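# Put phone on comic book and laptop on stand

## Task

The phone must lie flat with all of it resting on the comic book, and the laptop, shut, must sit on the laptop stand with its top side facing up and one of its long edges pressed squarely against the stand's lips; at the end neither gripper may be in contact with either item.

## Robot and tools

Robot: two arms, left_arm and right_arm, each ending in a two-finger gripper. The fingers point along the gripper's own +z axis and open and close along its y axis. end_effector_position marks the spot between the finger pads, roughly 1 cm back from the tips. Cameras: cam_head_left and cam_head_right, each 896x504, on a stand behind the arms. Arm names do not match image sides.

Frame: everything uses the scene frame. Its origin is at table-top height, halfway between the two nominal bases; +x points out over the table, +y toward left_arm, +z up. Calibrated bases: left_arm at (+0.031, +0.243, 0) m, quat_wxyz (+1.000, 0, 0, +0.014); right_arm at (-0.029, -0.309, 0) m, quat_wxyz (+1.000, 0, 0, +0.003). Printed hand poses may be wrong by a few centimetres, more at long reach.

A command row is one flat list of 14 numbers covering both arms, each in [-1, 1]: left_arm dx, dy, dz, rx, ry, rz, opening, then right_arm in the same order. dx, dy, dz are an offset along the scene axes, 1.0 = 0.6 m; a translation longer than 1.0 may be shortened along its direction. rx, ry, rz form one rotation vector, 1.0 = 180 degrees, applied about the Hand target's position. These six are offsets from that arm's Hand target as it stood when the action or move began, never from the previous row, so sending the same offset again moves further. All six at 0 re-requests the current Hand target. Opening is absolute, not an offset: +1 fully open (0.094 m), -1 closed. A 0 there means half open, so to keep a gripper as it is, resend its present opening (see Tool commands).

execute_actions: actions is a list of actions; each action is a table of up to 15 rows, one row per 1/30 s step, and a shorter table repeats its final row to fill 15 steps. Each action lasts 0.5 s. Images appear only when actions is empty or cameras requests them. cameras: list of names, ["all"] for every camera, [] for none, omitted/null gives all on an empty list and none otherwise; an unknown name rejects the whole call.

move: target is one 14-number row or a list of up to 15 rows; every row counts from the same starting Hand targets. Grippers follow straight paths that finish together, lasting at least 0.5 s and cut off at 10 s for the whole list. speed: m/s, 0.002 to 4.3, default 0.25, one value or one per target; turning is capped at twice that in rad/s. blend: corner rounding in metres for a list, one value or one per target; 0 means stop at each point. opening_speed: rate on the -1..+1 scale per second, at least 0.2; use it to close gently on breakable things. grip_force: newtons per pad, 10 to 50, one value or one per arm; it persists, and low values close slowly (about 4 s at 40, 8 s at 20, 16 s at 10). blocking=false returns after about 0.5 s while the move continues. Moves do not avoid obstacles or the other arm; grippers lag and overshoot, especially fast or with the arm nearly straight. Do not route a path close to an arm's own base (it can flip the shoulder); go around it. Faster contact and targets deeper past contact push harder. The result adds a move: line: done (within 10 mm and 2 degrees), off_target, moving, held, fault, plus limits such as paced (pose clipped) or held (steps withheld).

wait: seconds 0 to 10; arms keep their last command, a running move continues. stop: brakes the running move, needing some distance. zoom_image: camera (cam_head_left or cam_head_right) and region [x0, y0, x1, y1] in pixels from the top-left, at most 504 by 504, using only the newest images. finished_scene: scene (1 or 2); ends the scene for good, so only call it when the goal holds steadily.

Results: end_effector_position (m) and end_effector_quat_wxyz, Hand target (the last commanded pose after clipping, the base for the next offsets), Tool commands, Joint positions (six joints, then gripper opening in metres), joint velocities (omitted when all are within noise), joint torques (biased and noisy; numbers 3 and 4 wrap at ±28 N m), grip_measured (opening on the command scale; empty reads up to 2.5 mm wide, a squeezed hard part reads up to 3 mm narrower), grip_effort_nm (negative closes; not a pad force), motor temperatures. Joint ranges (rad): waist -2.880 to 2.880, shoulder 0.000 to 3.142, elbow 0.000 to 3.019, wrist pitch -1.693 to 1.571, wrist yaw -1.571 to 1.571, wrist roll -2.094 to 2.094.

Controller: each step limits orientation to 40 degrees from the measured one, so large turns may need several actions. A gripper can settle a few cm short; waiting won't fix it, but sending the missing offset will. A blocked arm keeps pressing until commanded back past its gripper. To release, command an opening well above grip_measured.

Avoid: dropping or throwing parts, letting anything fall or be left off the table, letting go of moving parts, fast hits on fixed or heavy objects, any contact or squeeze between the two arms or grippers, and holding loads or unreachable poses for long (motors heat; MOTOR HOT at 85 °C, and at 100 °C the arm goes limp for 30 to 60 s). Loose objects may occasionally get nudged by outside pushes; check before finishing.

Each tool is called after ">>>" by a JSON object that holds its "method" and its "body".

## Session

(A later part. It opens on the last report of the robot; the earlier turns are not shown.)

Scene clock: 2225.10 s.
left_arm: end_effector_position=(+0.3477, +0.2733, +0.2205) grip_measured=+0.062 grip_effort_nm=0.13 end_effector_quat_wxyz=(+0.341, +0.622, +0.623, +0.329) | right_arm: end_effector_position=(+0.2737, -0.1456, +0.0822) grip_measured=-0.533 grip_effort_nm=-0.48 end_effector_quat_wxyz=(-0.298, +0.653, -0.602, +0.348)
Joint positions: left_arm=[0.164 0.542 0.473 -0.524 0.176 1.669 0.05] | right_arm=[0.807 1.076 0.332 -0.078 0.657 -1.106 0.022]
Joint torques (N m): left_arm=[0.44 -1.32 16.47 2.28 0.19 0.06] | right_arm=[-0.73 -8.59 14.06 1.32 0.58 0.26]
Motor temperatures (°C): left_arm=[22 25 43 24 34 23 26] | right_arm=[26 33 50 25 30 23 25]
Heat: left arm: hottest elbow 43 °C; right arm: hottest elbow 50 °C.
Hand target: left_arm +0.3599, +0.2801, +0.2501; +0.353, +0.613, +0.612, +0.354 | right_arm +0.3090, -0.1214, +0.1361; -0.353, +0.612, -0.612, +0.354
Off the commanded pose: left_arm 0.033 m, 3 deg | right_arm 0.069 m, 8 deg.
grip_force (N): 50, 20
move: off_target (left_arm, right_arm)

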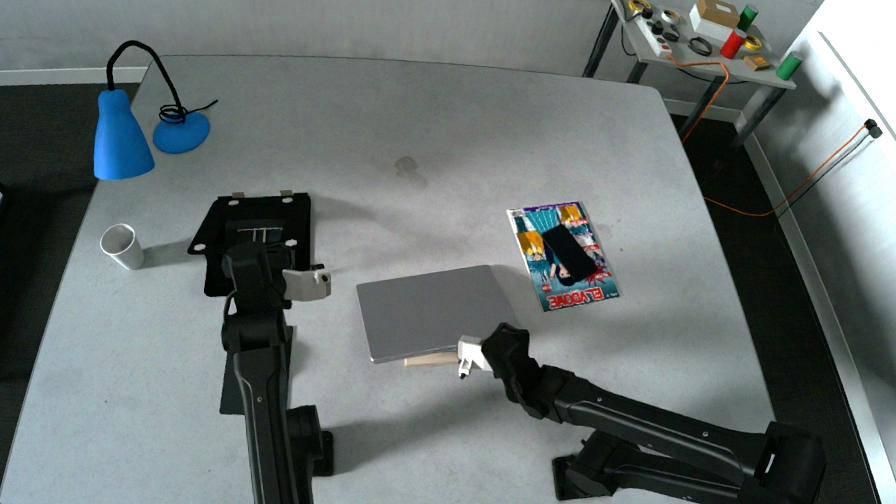

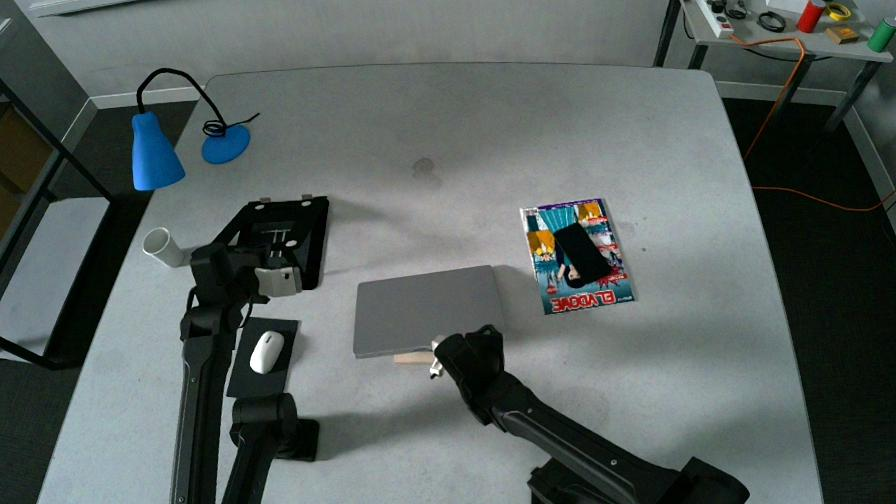

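>>> {"method": "execute_actions", "body": {"actions": []}}

Scene clock: 2248.50 s.
left_arm: end_effector_position=(+0.3477, +0.2733, +0.2205) grip_measured=+0.062 grip_effort_nm=0.13 end_effector_quat_wxyz=(+0.341, +0.622, +0.623, +0.329) | right_arm: end_effector_position=(+0.2737, -0.1456, +0.0822) grip_measured=-0.533 grip_effort_nm=-0.49 end_effector_quat_wxyz=(-0.298, +0.653, -0.602, +0.348)
Joint positions: left_arm=[0.164 0.542 0.473 -0.524 0.176 1.669 0.05] | right_arm=[0.807 1.076 0.332 -0.078 0.657 -1.106 0.022]
Joint velocities: within noise
Joint torques (N m): left_arm=[-0.09 -0.62 16.23 2.33 0.19 0] | right_arm=[-0.85 -8.47 14.06 1.35 0.58 0.25]
Motor temperatures (°C): left_arm=[22 25 46 24 33 23 26] | right_arm=[26 33 51 25 30 23 25]
Heat: left arm: hottest elbow 46 °C; right arm: hottest elbow 51 °C.
Hand target: left_arm +0.3599, +0.2801, +0.2501; +0.353, +0.613, +0.612, +0.354 | right_arm +0.3090, -0.1214, +0.1361; -0.353, +0.612, -0.612, +0.354
Tool commands: left_gripper/opening=+0.064 right_gripper/opening=-0.85
Off the commanded pose: left_arm 0.033 m, 3 deg | right_arm 0.069 m, 8 deg.
grip_force (N): 50, 20

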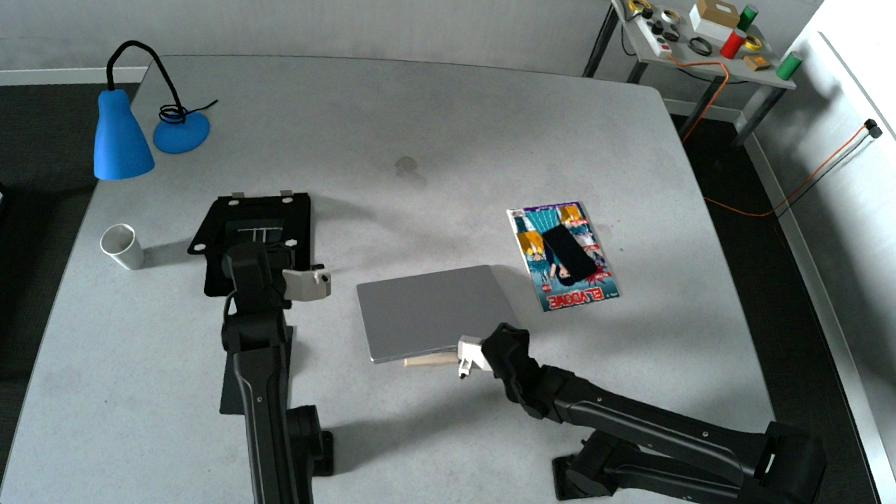

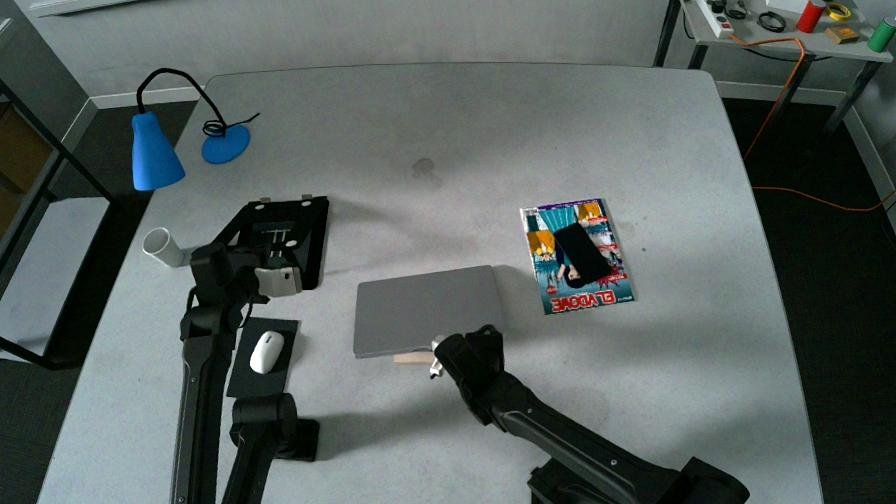

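>>> {"method": "zoom_image", "body": {"camera": "cam_head_left", "region": [340, 250, 540, 390]}}

>>> {"method": "zoom_image", "body": {"camera": "cam_head_right", "region": [340, 250, 540, 390]}}

Scaled by 2.520.

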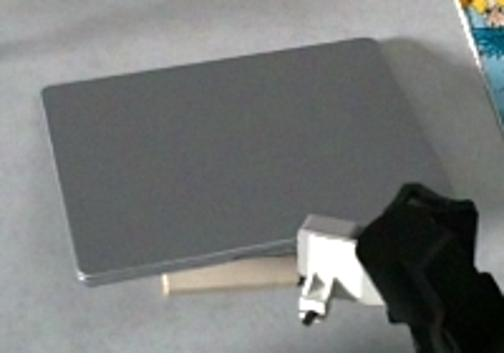

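Scaled by 2.520.

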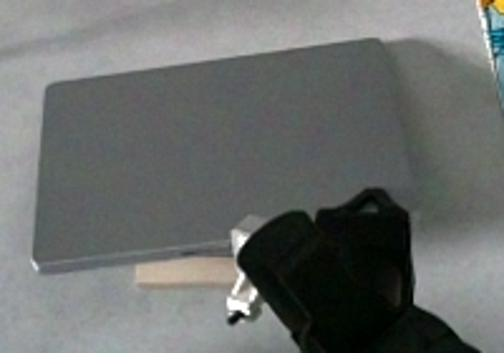

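>>> {"method": "move", "body": {"target": [[-0.0417, -0.2417, 0.05, 0, 0, 0, 1, 0, 0, 0.0333, 0, -0.028, 0, -0.85], [-0.2333, -0.325, 0.0167, -0.024, 0, 0.0139, 1, 0, 0, 0.0333, 0, -0.028, 0, -0.85]], "speed": 0.15, "blend": [0.05, 0], "grip_force": [50, 50], "cameras": ["all"]}}

Scene clock: 2438.77 s.
left_arm: end_effector_position=(+0.2189, +0.1003, +0.2279) grip_measured=+0.998 grip_effort_nm=0.13 end_effector_quat_wxyz=(+0.344, +0.597, +0.634, +0.353) | right_arm: end_effector_position=(+0.2827, -0.1443, +0.1024) grip_measured=-0.633 grip_effort_nm=-1.04 end_effector_quat_wxyz=(-0.317, +0.640, -0.594, +0.371)
Joint positions: left_arm=[-1.339 0.599 0.565 -1.192 -0.992 0.388 0.094] | right_arm=[0.805 1.051 0.342 -0.042 0.695 -1.146 0.017]
Joint torques (N m): left_arm=[-2.78 -0.26 18.02 0.58 -0.65 -0.12] | right_arm=[0.62 -8.7 12.48 2.82 1.05 0.18]
Motor temperatures (°C): left_arm=[22 25 51 24 30 23 26] | right_arm=[26 33 56 25 27 23 26]
Heat: left arm: hottest elbow 51 °C; right arm: hottest elbow 56 °C.
Hand target: left_arm +0.2199, +0.0851, +0.2601; +0.368, +0.586, +0.638, +0.338 | right_arm +0.3090, -0.1214, +0.1560; -0.380, +0.596, -0.596, +0.380
Off the commanded pose: left_arm 0.036 m, 4 deg | right_arm 0.064 m, 9 deg.
move: off_target (left_arm, right_arm)

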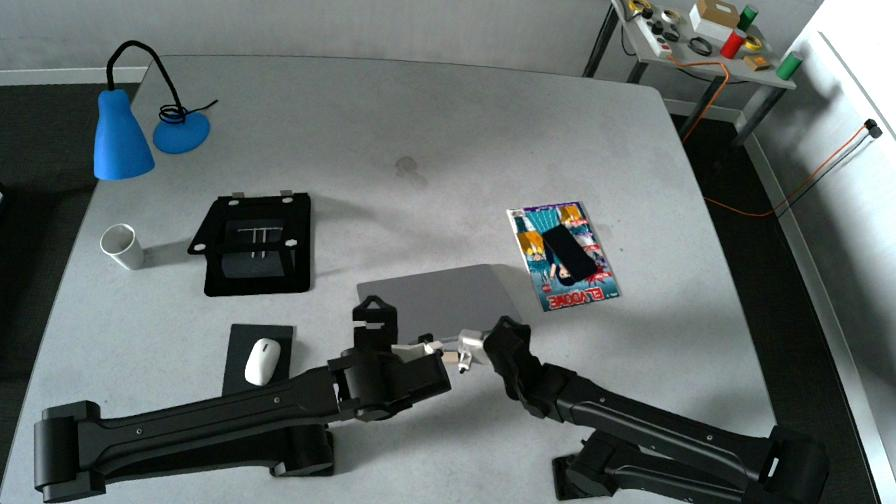

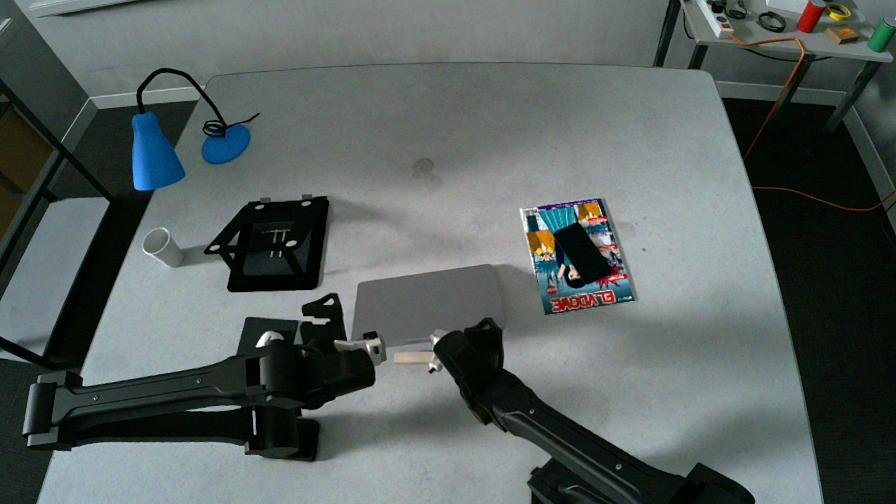

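>>> {"method": "zoom_image", "body": {"camera": "cam_head_left", "region": [330, 250, 530, 410]}}

>>> {"method": "zoom_image", "body": {"camera": "cam_head_right", "region": [290, 250, 490, 410]}}

Scaled by 2.520.

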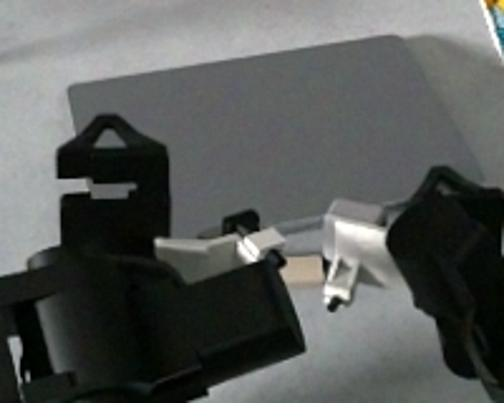

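Scaled by 2.520.

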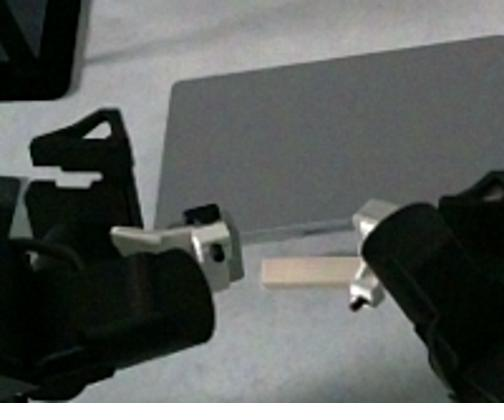

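>>> {"method": "move", "body": {"target": [[-0.0233, -0.0335, -0.05, 0, 0, 0, 1, 0, 0, 0, 0, 0, 0, -0.85], [-0.0233, -0.0335, -0.1467, 0, 0, 0, 1, 0, 0, 0, 0, 0, 0, -0.85]], "speed": 0.12, "blend": [0.01, 0], "cameras": ["all"]}}

>>> {"method": "zoom_image", "body": {"camera": "cam_head_right", "region": [290, 250, 490, 410]}}

Scene clock: 2452.67 s.
left_arm: end_effector_position=(+0.2074, +0.0672, +0.1763) grip_measured=+0.998 grip_effort_nm=0.13 end_effector_quat_wxyz=(+0.366, +0.584, +0.641, +0.338) | right_arm: end_effector_position=(+0.2827, -0.1443, +0.1024) grip_measured=-0.633 grip_effort_nm=-1.04 end_effector_quat_wxyz=(-0.317, +0.640, -0.594, +0.371)
Joint positions: left_arm=[-1.449 0.759 0.482 -1.054 -1.026 0.192 0.094] | right_arm=[0.805 1.051 0.342 -0.042 0.695 -1.146 0.017]
Joint torques (N m): left_arm=[-1.79 -2.26 9.52 1.35 -0.65 -0.09] | right_arm=[0.62 -8.76 12.48 2.82 1.05 0.17]
Motor temperatures (°C): left_arm=[22 25 51 24 30 23 26] | right_arm=[26 33 58 25 28 23 26]
Heat: left arm: hottest elbow 51 °C; right arm: hottest elbow 58 °C.
Hand target: left_arm +0.2060, +0.0650, +0.1720; +0.368, +0.586, +0.638, +0.338 | right_arm +0.3090, -0.1214, +0.1560; -0.380, +0.596, -0.596, +0.380
Off the commanded pose: left_arm 0.005 m, 0 deg | right_arm 0.064 m, 9 deg.
move: off_target (right_arm)

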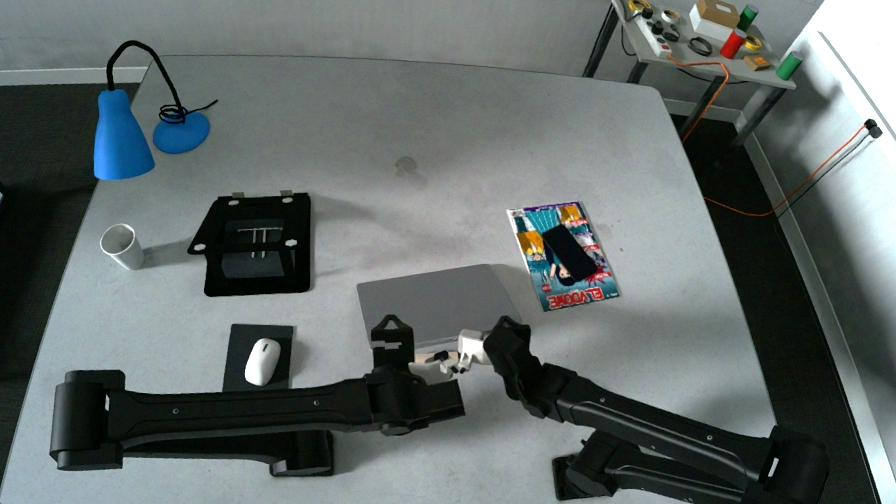

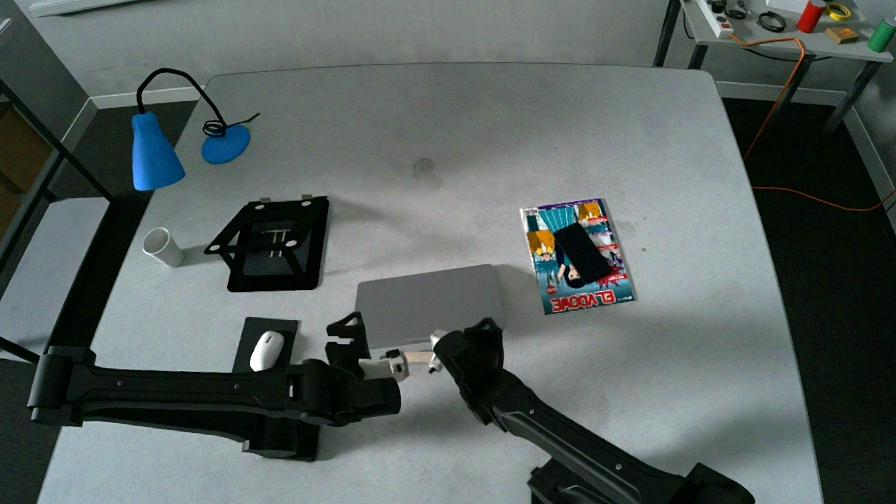

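Scaled by 2.520.

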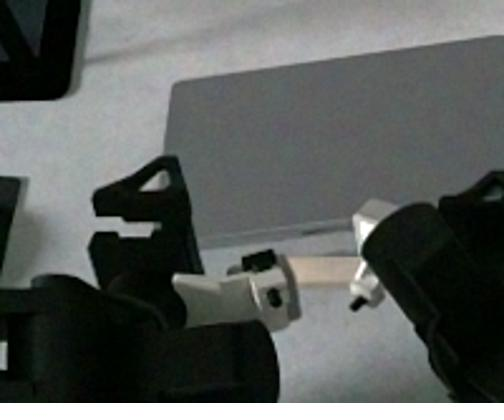

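>>> {"method": "move", "body": {"target": [[-0.005, 0.033, -0.01, 0, 0, 0, 1, 0, 0, 0, 0, 0, 0, -0.85], [-0.005, 0.033, -0.09, 0, 0, 0, 1, 0, 0, 0, 0, 0, 0, -0.85]], "speed": 0.1, "blend": [0.01, 0], "cameras": ["all"]}}

>>> {"method": "zoom_image", "body": {"camera": "cam_head_right", "region": [290, 270, 450, 390]}}

>>> {"method": "zoom_image", "body": {"camera": "cam_head_left", "region": [340, 270, 500, 390]}}

Scene clock: 2465.07 s.
left_arm: end_effector_position=(+0.2039, +0.0852, +0.1226) grip_measured=+0.998 grip_effort_nm=0.13 end_effector_quat_wxyz=(+0.368, +0.582, +0.643, +0.336) | right_arm: end_effector_position=(+0.2827, -0.1443, +0.1024) grip_measured=-0.633 grip_effort_nm=-1.04 end_effector_quat_wxyz=(-0.317, +0.640, -0.594, +0.371)
Joint positions: left_arm=[-1.453 0.764 0.333 -0.901 -1.026 0.182 0.094] | right_arm=[0.805 1.051 0.342 -0.042 0.695 -1.146 0.017]
Joint torques (N m): left_arm=[-2.61 -1.49 9.01 1.17 -0.68 0.01] | right_arm=[0.5 -8.76 12.49 2.84 1.05 0.18]
Motor temperatures (°C): left_arm=[22 25 49 24 30 23 26] | right_arm=[26 33 58 25 28 23 27]
Heat: left arm: hottest elbow 49 °C; right arm: hottest elbow 58 °C.
Hand target: left_arm +0.2030, +0.0847, +0.1182; +0.368, +0.586, +0.638, +0.338 | right_arm +0.3090, -0.1214, +0.1560; -0.380, +0.596, -0.596, +0.380
Off the commanded pose: left_arm 0.005 m, 1 deg | right_arm 0.064 m, 9 deg.
move: off_target (right_arm)

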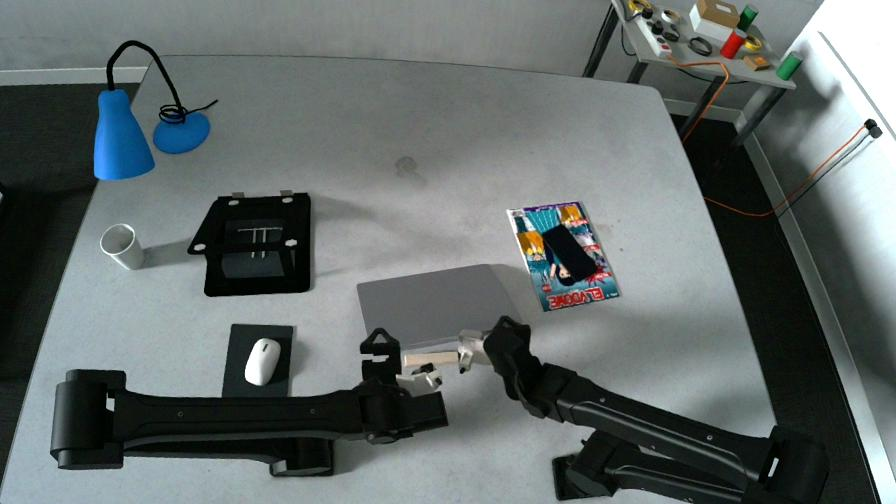

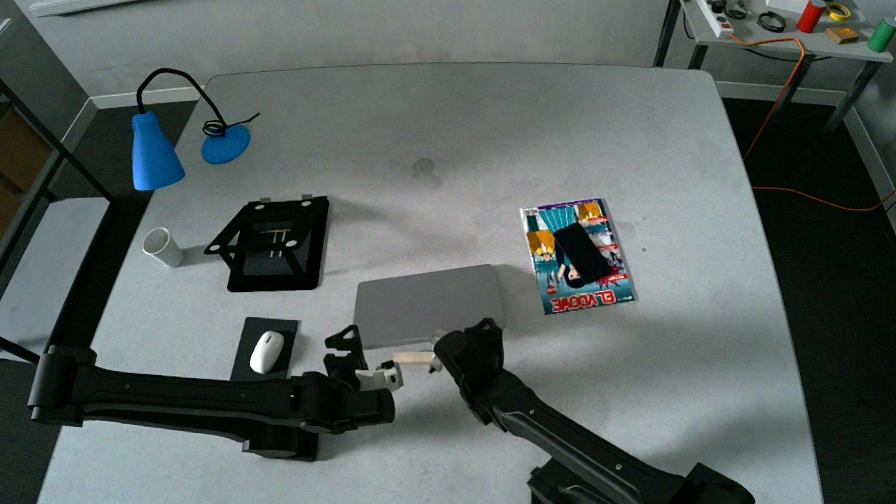

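Scaled by 3.150.

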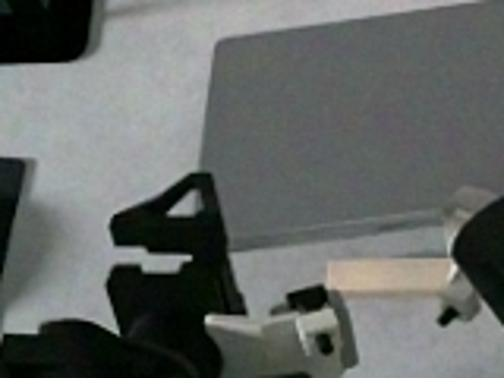

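Scaled by 3.150.

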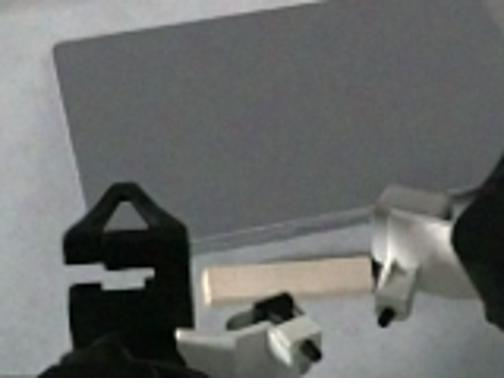

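>>> {"method": "move", "body": {"target": [[0.0592, -0.0012, -0.052, 0, 0, 0, 1, 0, 0, 0, 0, 0, 0, -0.85], [0.0592, -0.0012, -0.052, 0, 0, 0, -0.85, 0, 0, 0, 0, 0, 0, -0.85]], "speed": 0.08, "opening_speed": 0.9, "cameras": ["all"]}}

>>> {"method": "zoom_image", "body": {"camera": "cam_head_left", "region": [340, 270, 500, 390]}}

Scene clock: 2485.70 s.
left_arm: end_effector_position=(+0.2372, +0.0800, +0.0930) grip_measured=-0.612 grip_effort_nm=-1.00 end_effector_quat_wxyz=(+0.375, +0.584, +0.636, +0.336) | right_arm: end_effector_position=(+0.2830, -0.1443, +0.1030) grip_measured=-0.637 grip_effort_nm=-1.03 end_effector_quat_wxyz=(-0.318, +0.639, -0.594, +0.371)
Joint positions: left_arm=[-1.267 0.825 0.235 -0.443 -0.96 0.533 0.018] | right_arm=[0.805 1.051 0.342 -0.04 0.697 -1.147 0.017]
Joint torques (N m): left_arm=[-0.38 -2.08 8.69 1.54 -0.1 0.04] | right_arm=[0.5 -8.7 12.49 2.74 0.98 0.18]
Motor temperatures (°C): left_arm=[22 25 46 24 30 23 26] | right_arm=[26 33 58 25 28 23 27]
Heat: left arm: hottest elbow 46 °C; right arm: hottest elbow 58 °C.
Hand target: left_arm +0.2385, +0.0841, +0.0870; +0.368, +0.585, +0.638, +0.338 | right_arm +0.3090, -0.1214, +0.1560; -0.380, +0.596, -0.596, +0.380
Off the commanded pose: left_arm 0.007 m, 1 deg | right_arm 0.063 m, 9 deg.
move: off_target (right_arm)

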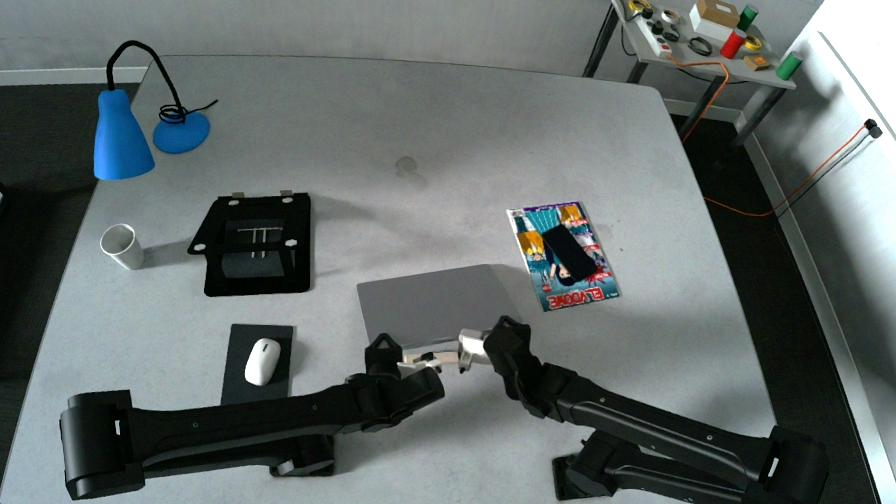

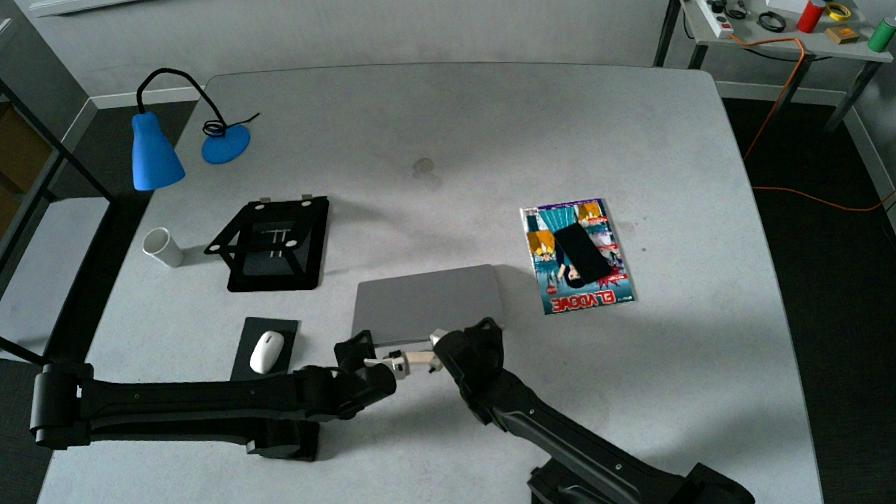

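Scaled by 3.150.

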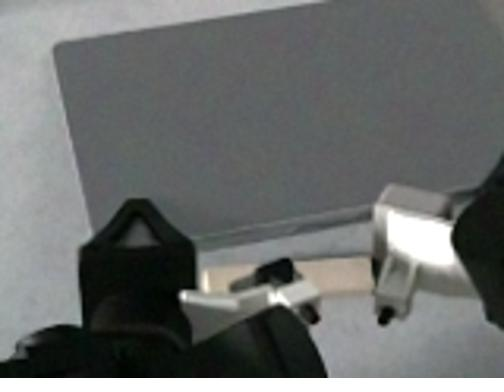

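>>> {"method": "zoom_image", "body": {"camera": "cam_head_left", "region": [170, 170, 340, 310]}}

>>> {"method": "zoom_image", "body": {"camera": "cam_head_right", "region": [190, 170, 360, 310]}}

Scaled by 2.965.

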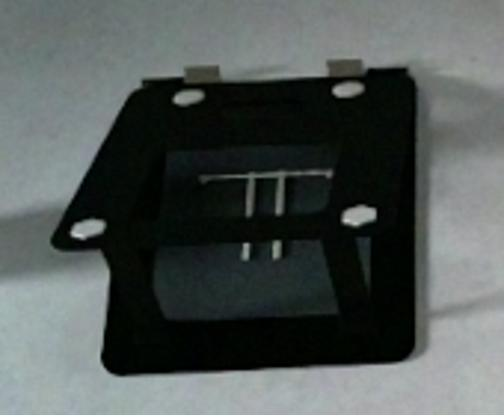

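Scaled by 2.965.

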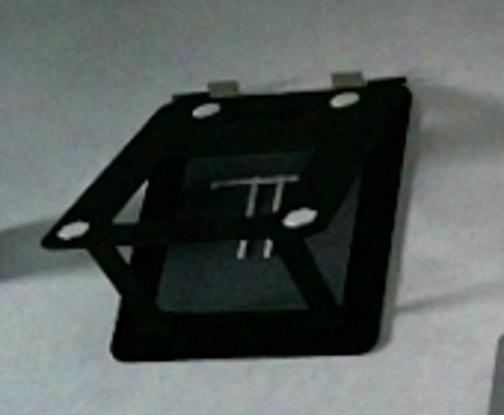

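>>> {"method": "move", "body": {"target": [[0, 0, 0.0333, 0, 0, 0, -0.85, -0.0367, -0.0343, -0.0567, 0, 0, 0, -0.85], [0, 0, 0.0333, 0, 0, 0, -0.85, -0.0367, -0.0343, -0.0567, 0, 0, 0, 0.45]], "speed": 0.06, "opening_speed": 1.2, "cameras": ["all"]}}

>>> {"method": "zoom_image", "body": {"camera": "cam_head_left", "region": [340, 250, 540, 390]}}

>>> {"method": "zoom_image", "body": {"camera": "cam_head_right", "region": [340, 250, 540, 390]}}

Scene clock: 2526.87 s.
left_arm: end_effector_position=(+0.2343, +0.0868, +0.0949) grip_measured=-0.612 grip_effort_nm=-1.00 end_effector_quat_wxyz=(+0.367, +0.589, +0.637, +0.335) | right_arm: end_effector_position=(+0.2844, -0.1422, +0.1145) grip_measured=+0.448 grip_effort_nm=0.07 end_effector_quat_wxyz=(-0.367, +0.608, -0.593, +0.380)
Joint positions: left_arm=[-1.264 0.781 0.235 -0.505 -0.949 0.528 0.018] | right_arm=[0.815 1.033 0.3 0.105 0.72 -1.153 0.068]
Joint torques (N m): left_arm=[0.38 -2.55 12.3 0.14 -0.52 0.12] | right_arm=[0.26 -6.53 7.38 1.88 0.31 0.26]
Motor temperatures (°C): left_arm=[22 25 44 24 29 23 28] | right_arm=[26 33 57 25 28 23 28]
Heat: left arm: hottest elbow 44 °C; right arm: hottest elbow 57 °C.
Hand target: left_arm +0.2385, +0.0840, +0.1069; +0.368, +0.586, +0.638, +0.338 | right_arm +0.2870, -0.1420, +0.1220; -0.380, +0.596, -0.596, +0.380
Off the commanded pose: left_arm 0.013 m, 1 deg | right_arm 0.008 m, 2 deg.
move: off_target (left_arm); target 2's new opening was sent with right_arm's hand 0.019 m and 5 deg from that target

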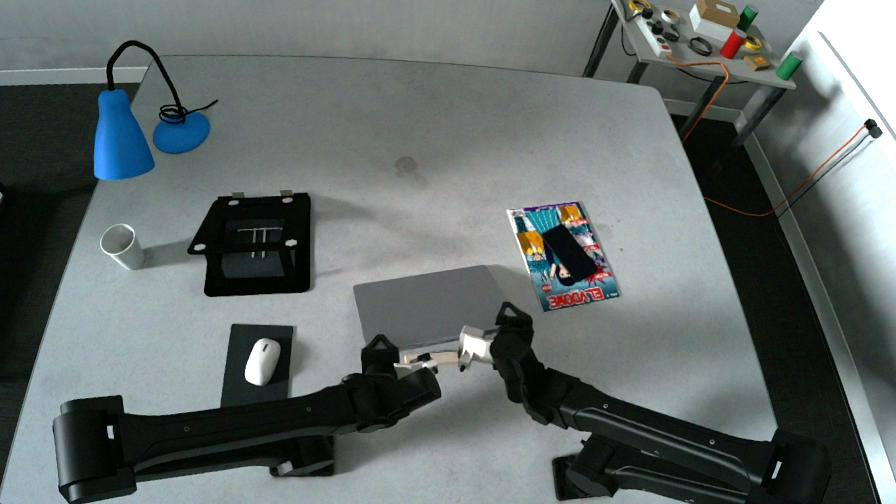

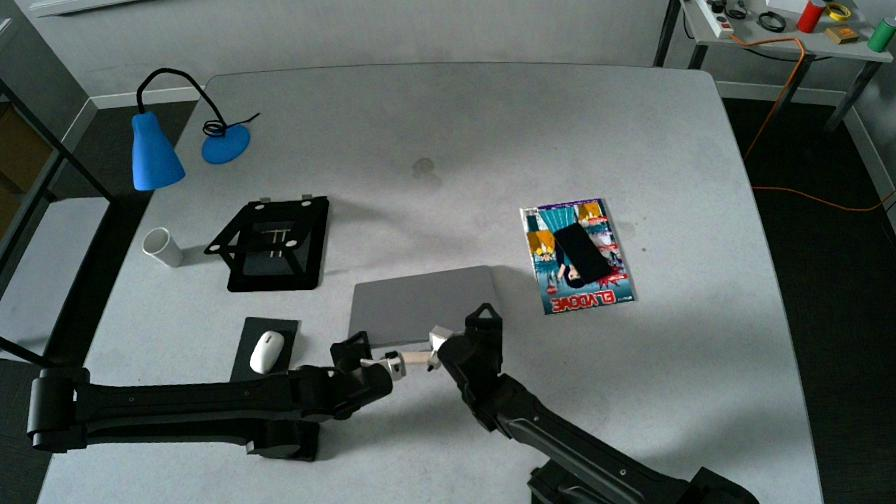

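Scaled by 2.520.

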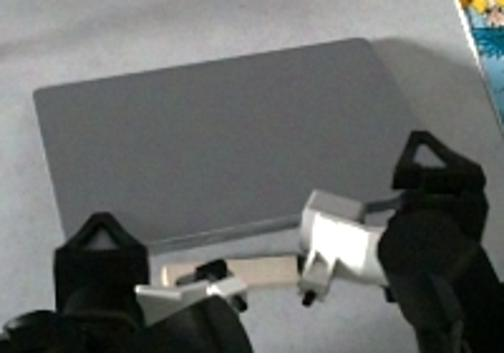

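Scaled by 2.520.

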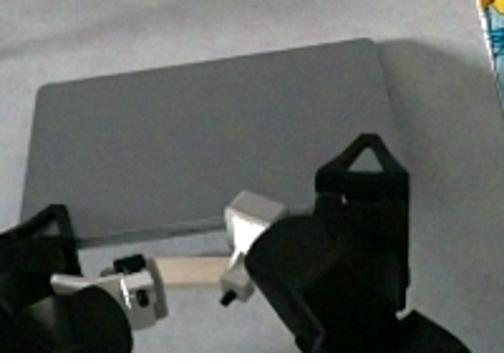

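>>> {"method": "move", "body": {"target": [[0, 0, 0, 0, 0, 0, -0.85, -0.0783, 0, 0.0483, 0, 0, 0, 0.45], [0, 0, 0, 0, 0, 0, -0.85, -0.065, -0.06, 0.0483, 0, 0, 0, 0.45]], "speed": 0.12, "blend": [0.01, 0], "cameras": ["all"]}}

>>> {"method": "zoom_image", "body": {"camera": "cam_head_left", "region": [340, 250, 540, 390]}}

>>> {"method": "zoom_image", "body": {"camera": "cam_head_right", "region": [340, 250, 540, 390]}}

Scene clock: 2535.47 s.
left_arm: end_effector_position=(+0.2343, +0.0868, +0.0949) grip_measured=-0.612 grip_effort_nm=-1.01 end_effector_quat_wxyz=(+0.368, +0.589, +0.637, +0.335) | right_arm: end_effector_position=(+0.2498, -0.1707, +0.1567) grip_measured=+0.449 grip_effort_nm=0.07 end_effector_quat_wxyz=(-0.388, +0.594, -0.595, +0.377)
Joint positions: left_arm=[-1.264 0.781 0.235 -0.505 -0.949 0.527 0.018] | right_arm=[0.845 0.678 0.273 -0.191 0.742 -1.124 0.068]
Joint torques (N m): left_arm=[-0.03 -3.66 12.55 0.05 -0.54 0.08] | right_arm=[-0.38 -3.14 7.8 1.01 0.16 0.13]
Motor temperatures (°C): left_arm=[22 25 45 24 29 23 28] | right_arm=[26 33 56 25 27 23 27]
Heat: left arm: hottest elbow 45 °C; right arm: hottest elbow 56 °C.
Hand target: left_arm +0.2385, +0.0840, +0.1069; +0.368, +0.586, +0.638, +0.338 | right_arm +0.2480, -0.1780, +0.1508; -0.380, +0.597, -0.596, +0.380
Off the commanded pose: left_arm 0.013 m, 1 deg | right_arm 0.009 m, 1 deg.
move: off_target (left_arm)

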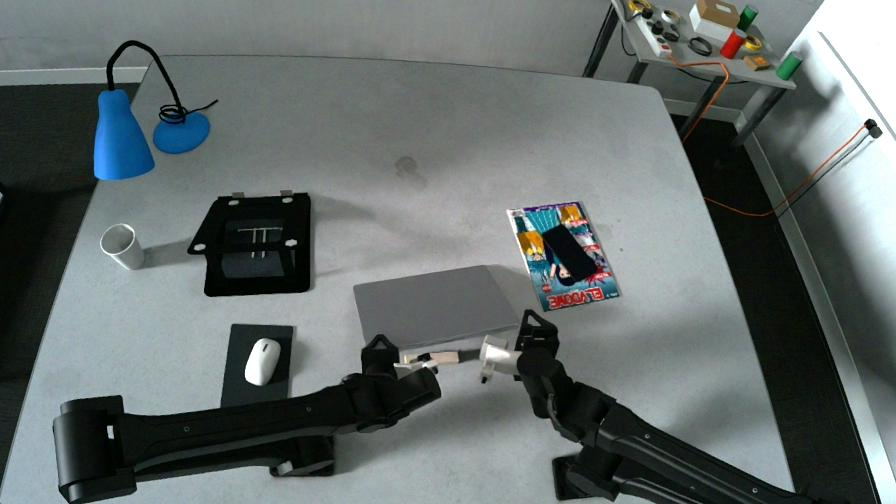

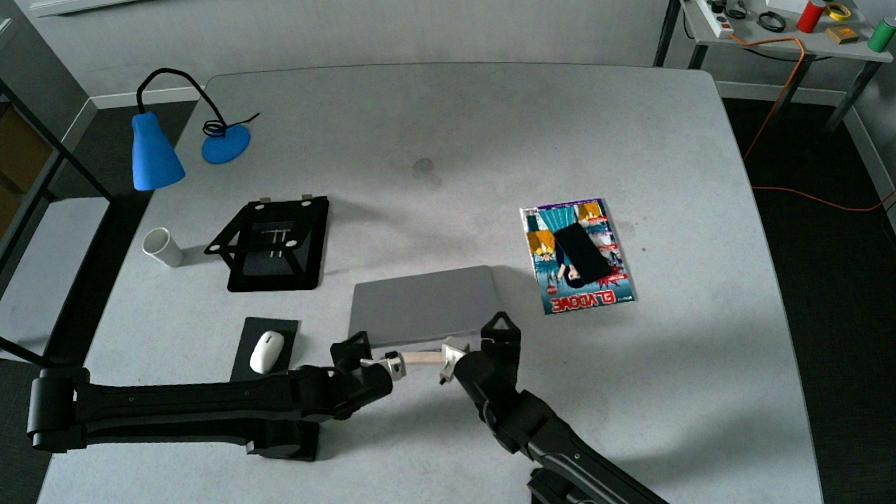

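Scaled by 2.520.

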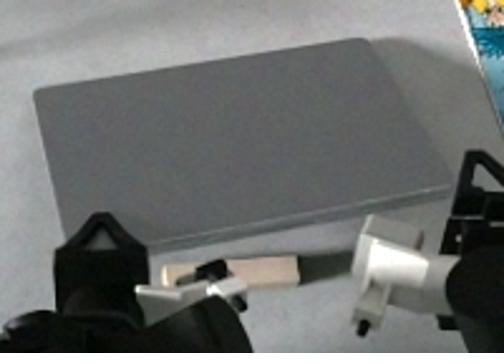

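Scaled by 2.520.

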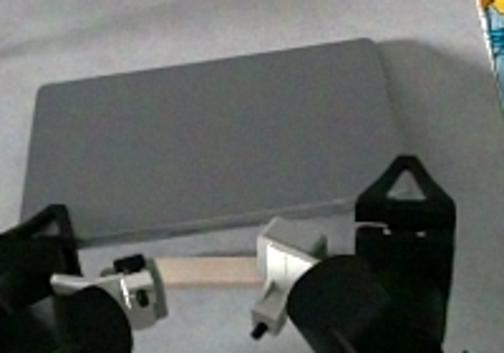

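>>> {"method": "move", "body": {"target": [[0, 0, 0, 0, 0, 0, -0.85, 0, 0.005, -0.0842, 0, 0, 0, 0.45], [0, 0, 0, 0, 0, 0, -0.85, 0.0742, 0.005, -0.1258, 0, 0, 0, 0.45], [0, 0, 0, 0, 0, 0, -0.85, 0.0742, 0.005, -0.1258, 0, 0, 0, -0.85]], "speed": 0.1, "blend": [0.01, 0, 0], "opening_speed": 0.9, "cameras": ["all"]}}

>>> {"method": "zoom_image", "body": {"camera": "cam_head_left", "region": [340, 250, 540, 390]}}

>>> {"method": "zoom_image", "body": {"camera": "cam_head_right", "region": [340, 250, 540, 390]}}

Scene clock: 2556.27 s.
left_arm: end_effector_position=(+0.2344, +0.0872, +0.0951) grip_measured=-0.605 grip_effort_nm=-1.00 end_effector_quat_wxyz=(+0.366, +0.591, +0.635, +0.338) | right_arm: end_effector_position=(+0.2923, -0.1733, +0.0855) grip_measured=-0.673 grip_effort_nm=-1.02 end_effector_quat_wxyz=(-0.396, +0.585, -0.595, +0.384)
Joint positions: left_arm=[-1.264 0.781 0.235 -0.507 -0.951 0.535 0.019] | right_arm=[0.695 1.148 0.181 0.463 0.629 -1.233 0.015]
Joint torques (N m): left_arm=[-0.73 -3.08 12.23 0.21 -0.43 -0.01] | right_arm=[-0.09 -3.72 6.31 0.64 -0.25 0.2]
Heat: left arm: hottest elbow 45 °C; right arm: hottest elbow 53 °C.
Hand target: left_arm +0.2385, +0.0840, +0.1069; +0.368, +0.586, +0.638, +0.338 | right_arm +0.2925, -0.1750, +0.0755; -0.380, +0.596, -0.596, +0.380
Off the commanded pose: left_arm 0.013 m, 1 deg | right_arm 0.010 m, 2 deg.
move: off_target (left_arm)

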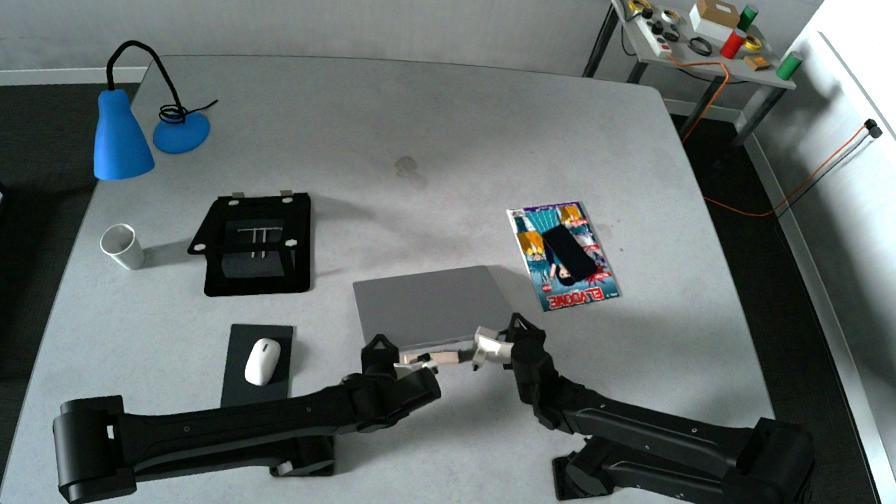

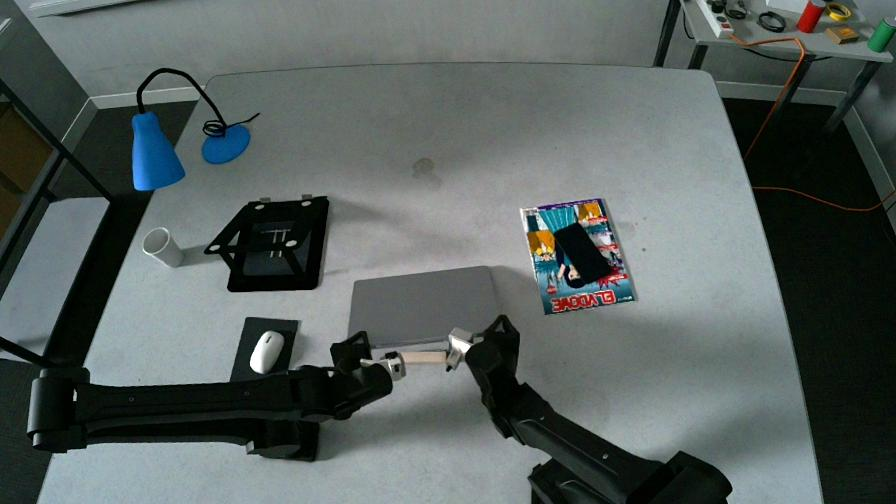

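Scaled by 2.520.

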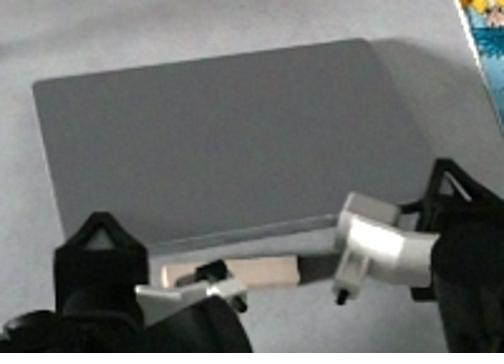

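Scaled by 2.520.

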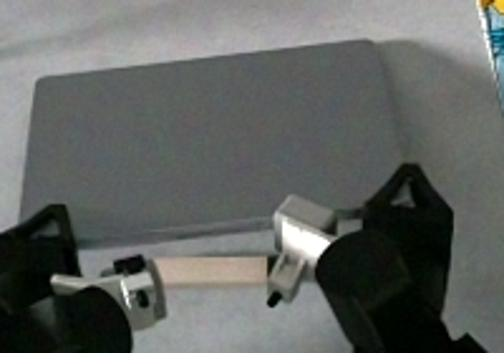

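>>> {"method": "move", "body": {"target": [0, 0, 0.1333, 0, 0, 0, -0.85, 0, 0, 0.1667, 0, 0.028, 0, -0.85], "speed": 0.08, "cameras": ["all"]}}

>>> {"method": "zoom_image", "body": {"camera": "cam_head_left", "region": [340, 250, 540, 390]}}

>>> {"method": "zoom_image", "body": {"camera": "cam_head_right", "region": [340, 250, 540, 390]}}

Scene clock: 2579.57 s.
left_arm: end_effector_position=(+0.2267, +0.0908, +0.1339) grip_measured=-0.617 grip_effort_nm=-1.01 end_effector_quat_wxyz=(+0.335, +0.615, +0.636, +0.324) | right_arm: end_effector_position=(+0.2691, -0.1751, +0.1241) grip_measured=-0.678 grip_effort_nm=-1.04 end_effector_quat_wxyz=(-0.324, +0.647, -0.609, +0.326)
Joint positions: left_arm=[-1.264 0.664 0.349 -0.807 -0.893 0.52 0.018] | right_arm=[0.694 0.811 0.328 -0.252 0.533 -1.173 0.015]
Joint torques (N m): left_arm=[-0.73 -4.66 18.74 -0.31 -2.59 0.25] | right_arm=[-1.32 -6.36 14.01 0.8 1.55 0.01]
Motor temperatures (°C): left_arm=[22 25 46 24 29 23 28] | right_arm=[26 32 49 25 27 23 28]
Heat: left arm: hottest elbow 46 °C; right arm: hottest elbow 49 °C.
Hand target: left_arm +0.2385, +0.0840, +0.1869; +0.368, +0.586, +0.638, +0.338 | right_arm +0.2925, -0.1750, +0.1755; -0.353, +0.613, -0.612, +0.354
Off the commanded pose: left_arm 0.055 m, 5 deg | right_arm 0.057 m, 6 deg.
move: off_target (left_arm, right_arm)

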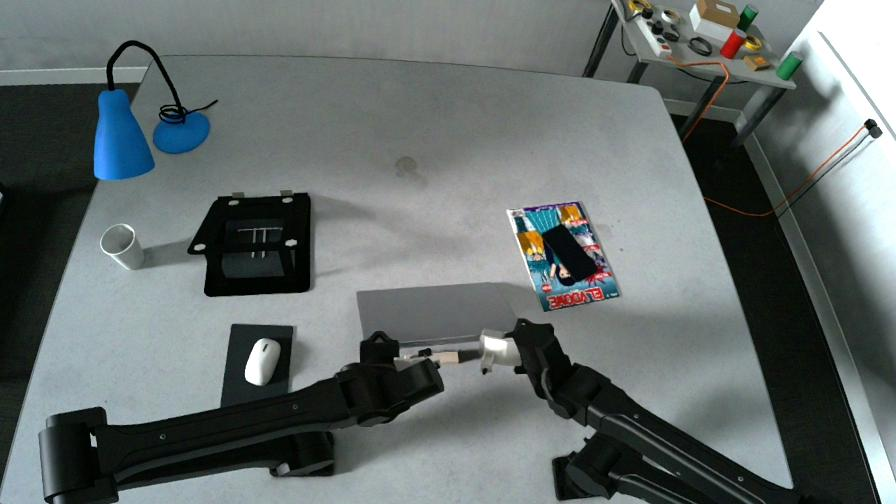

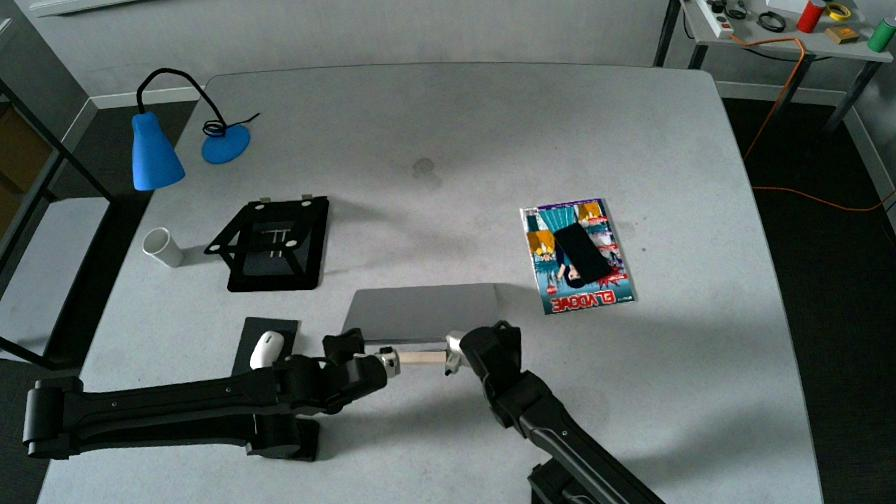

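Scaled by 2.520.

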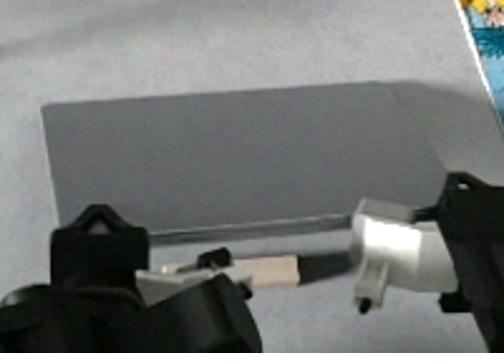

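Scaled by 2.520.

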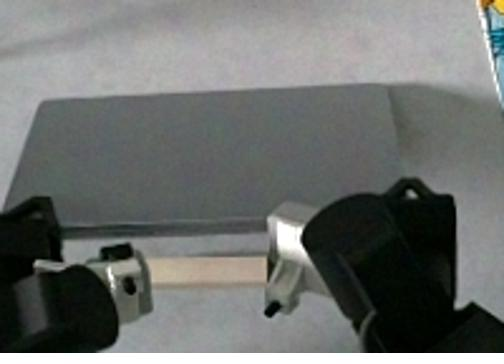

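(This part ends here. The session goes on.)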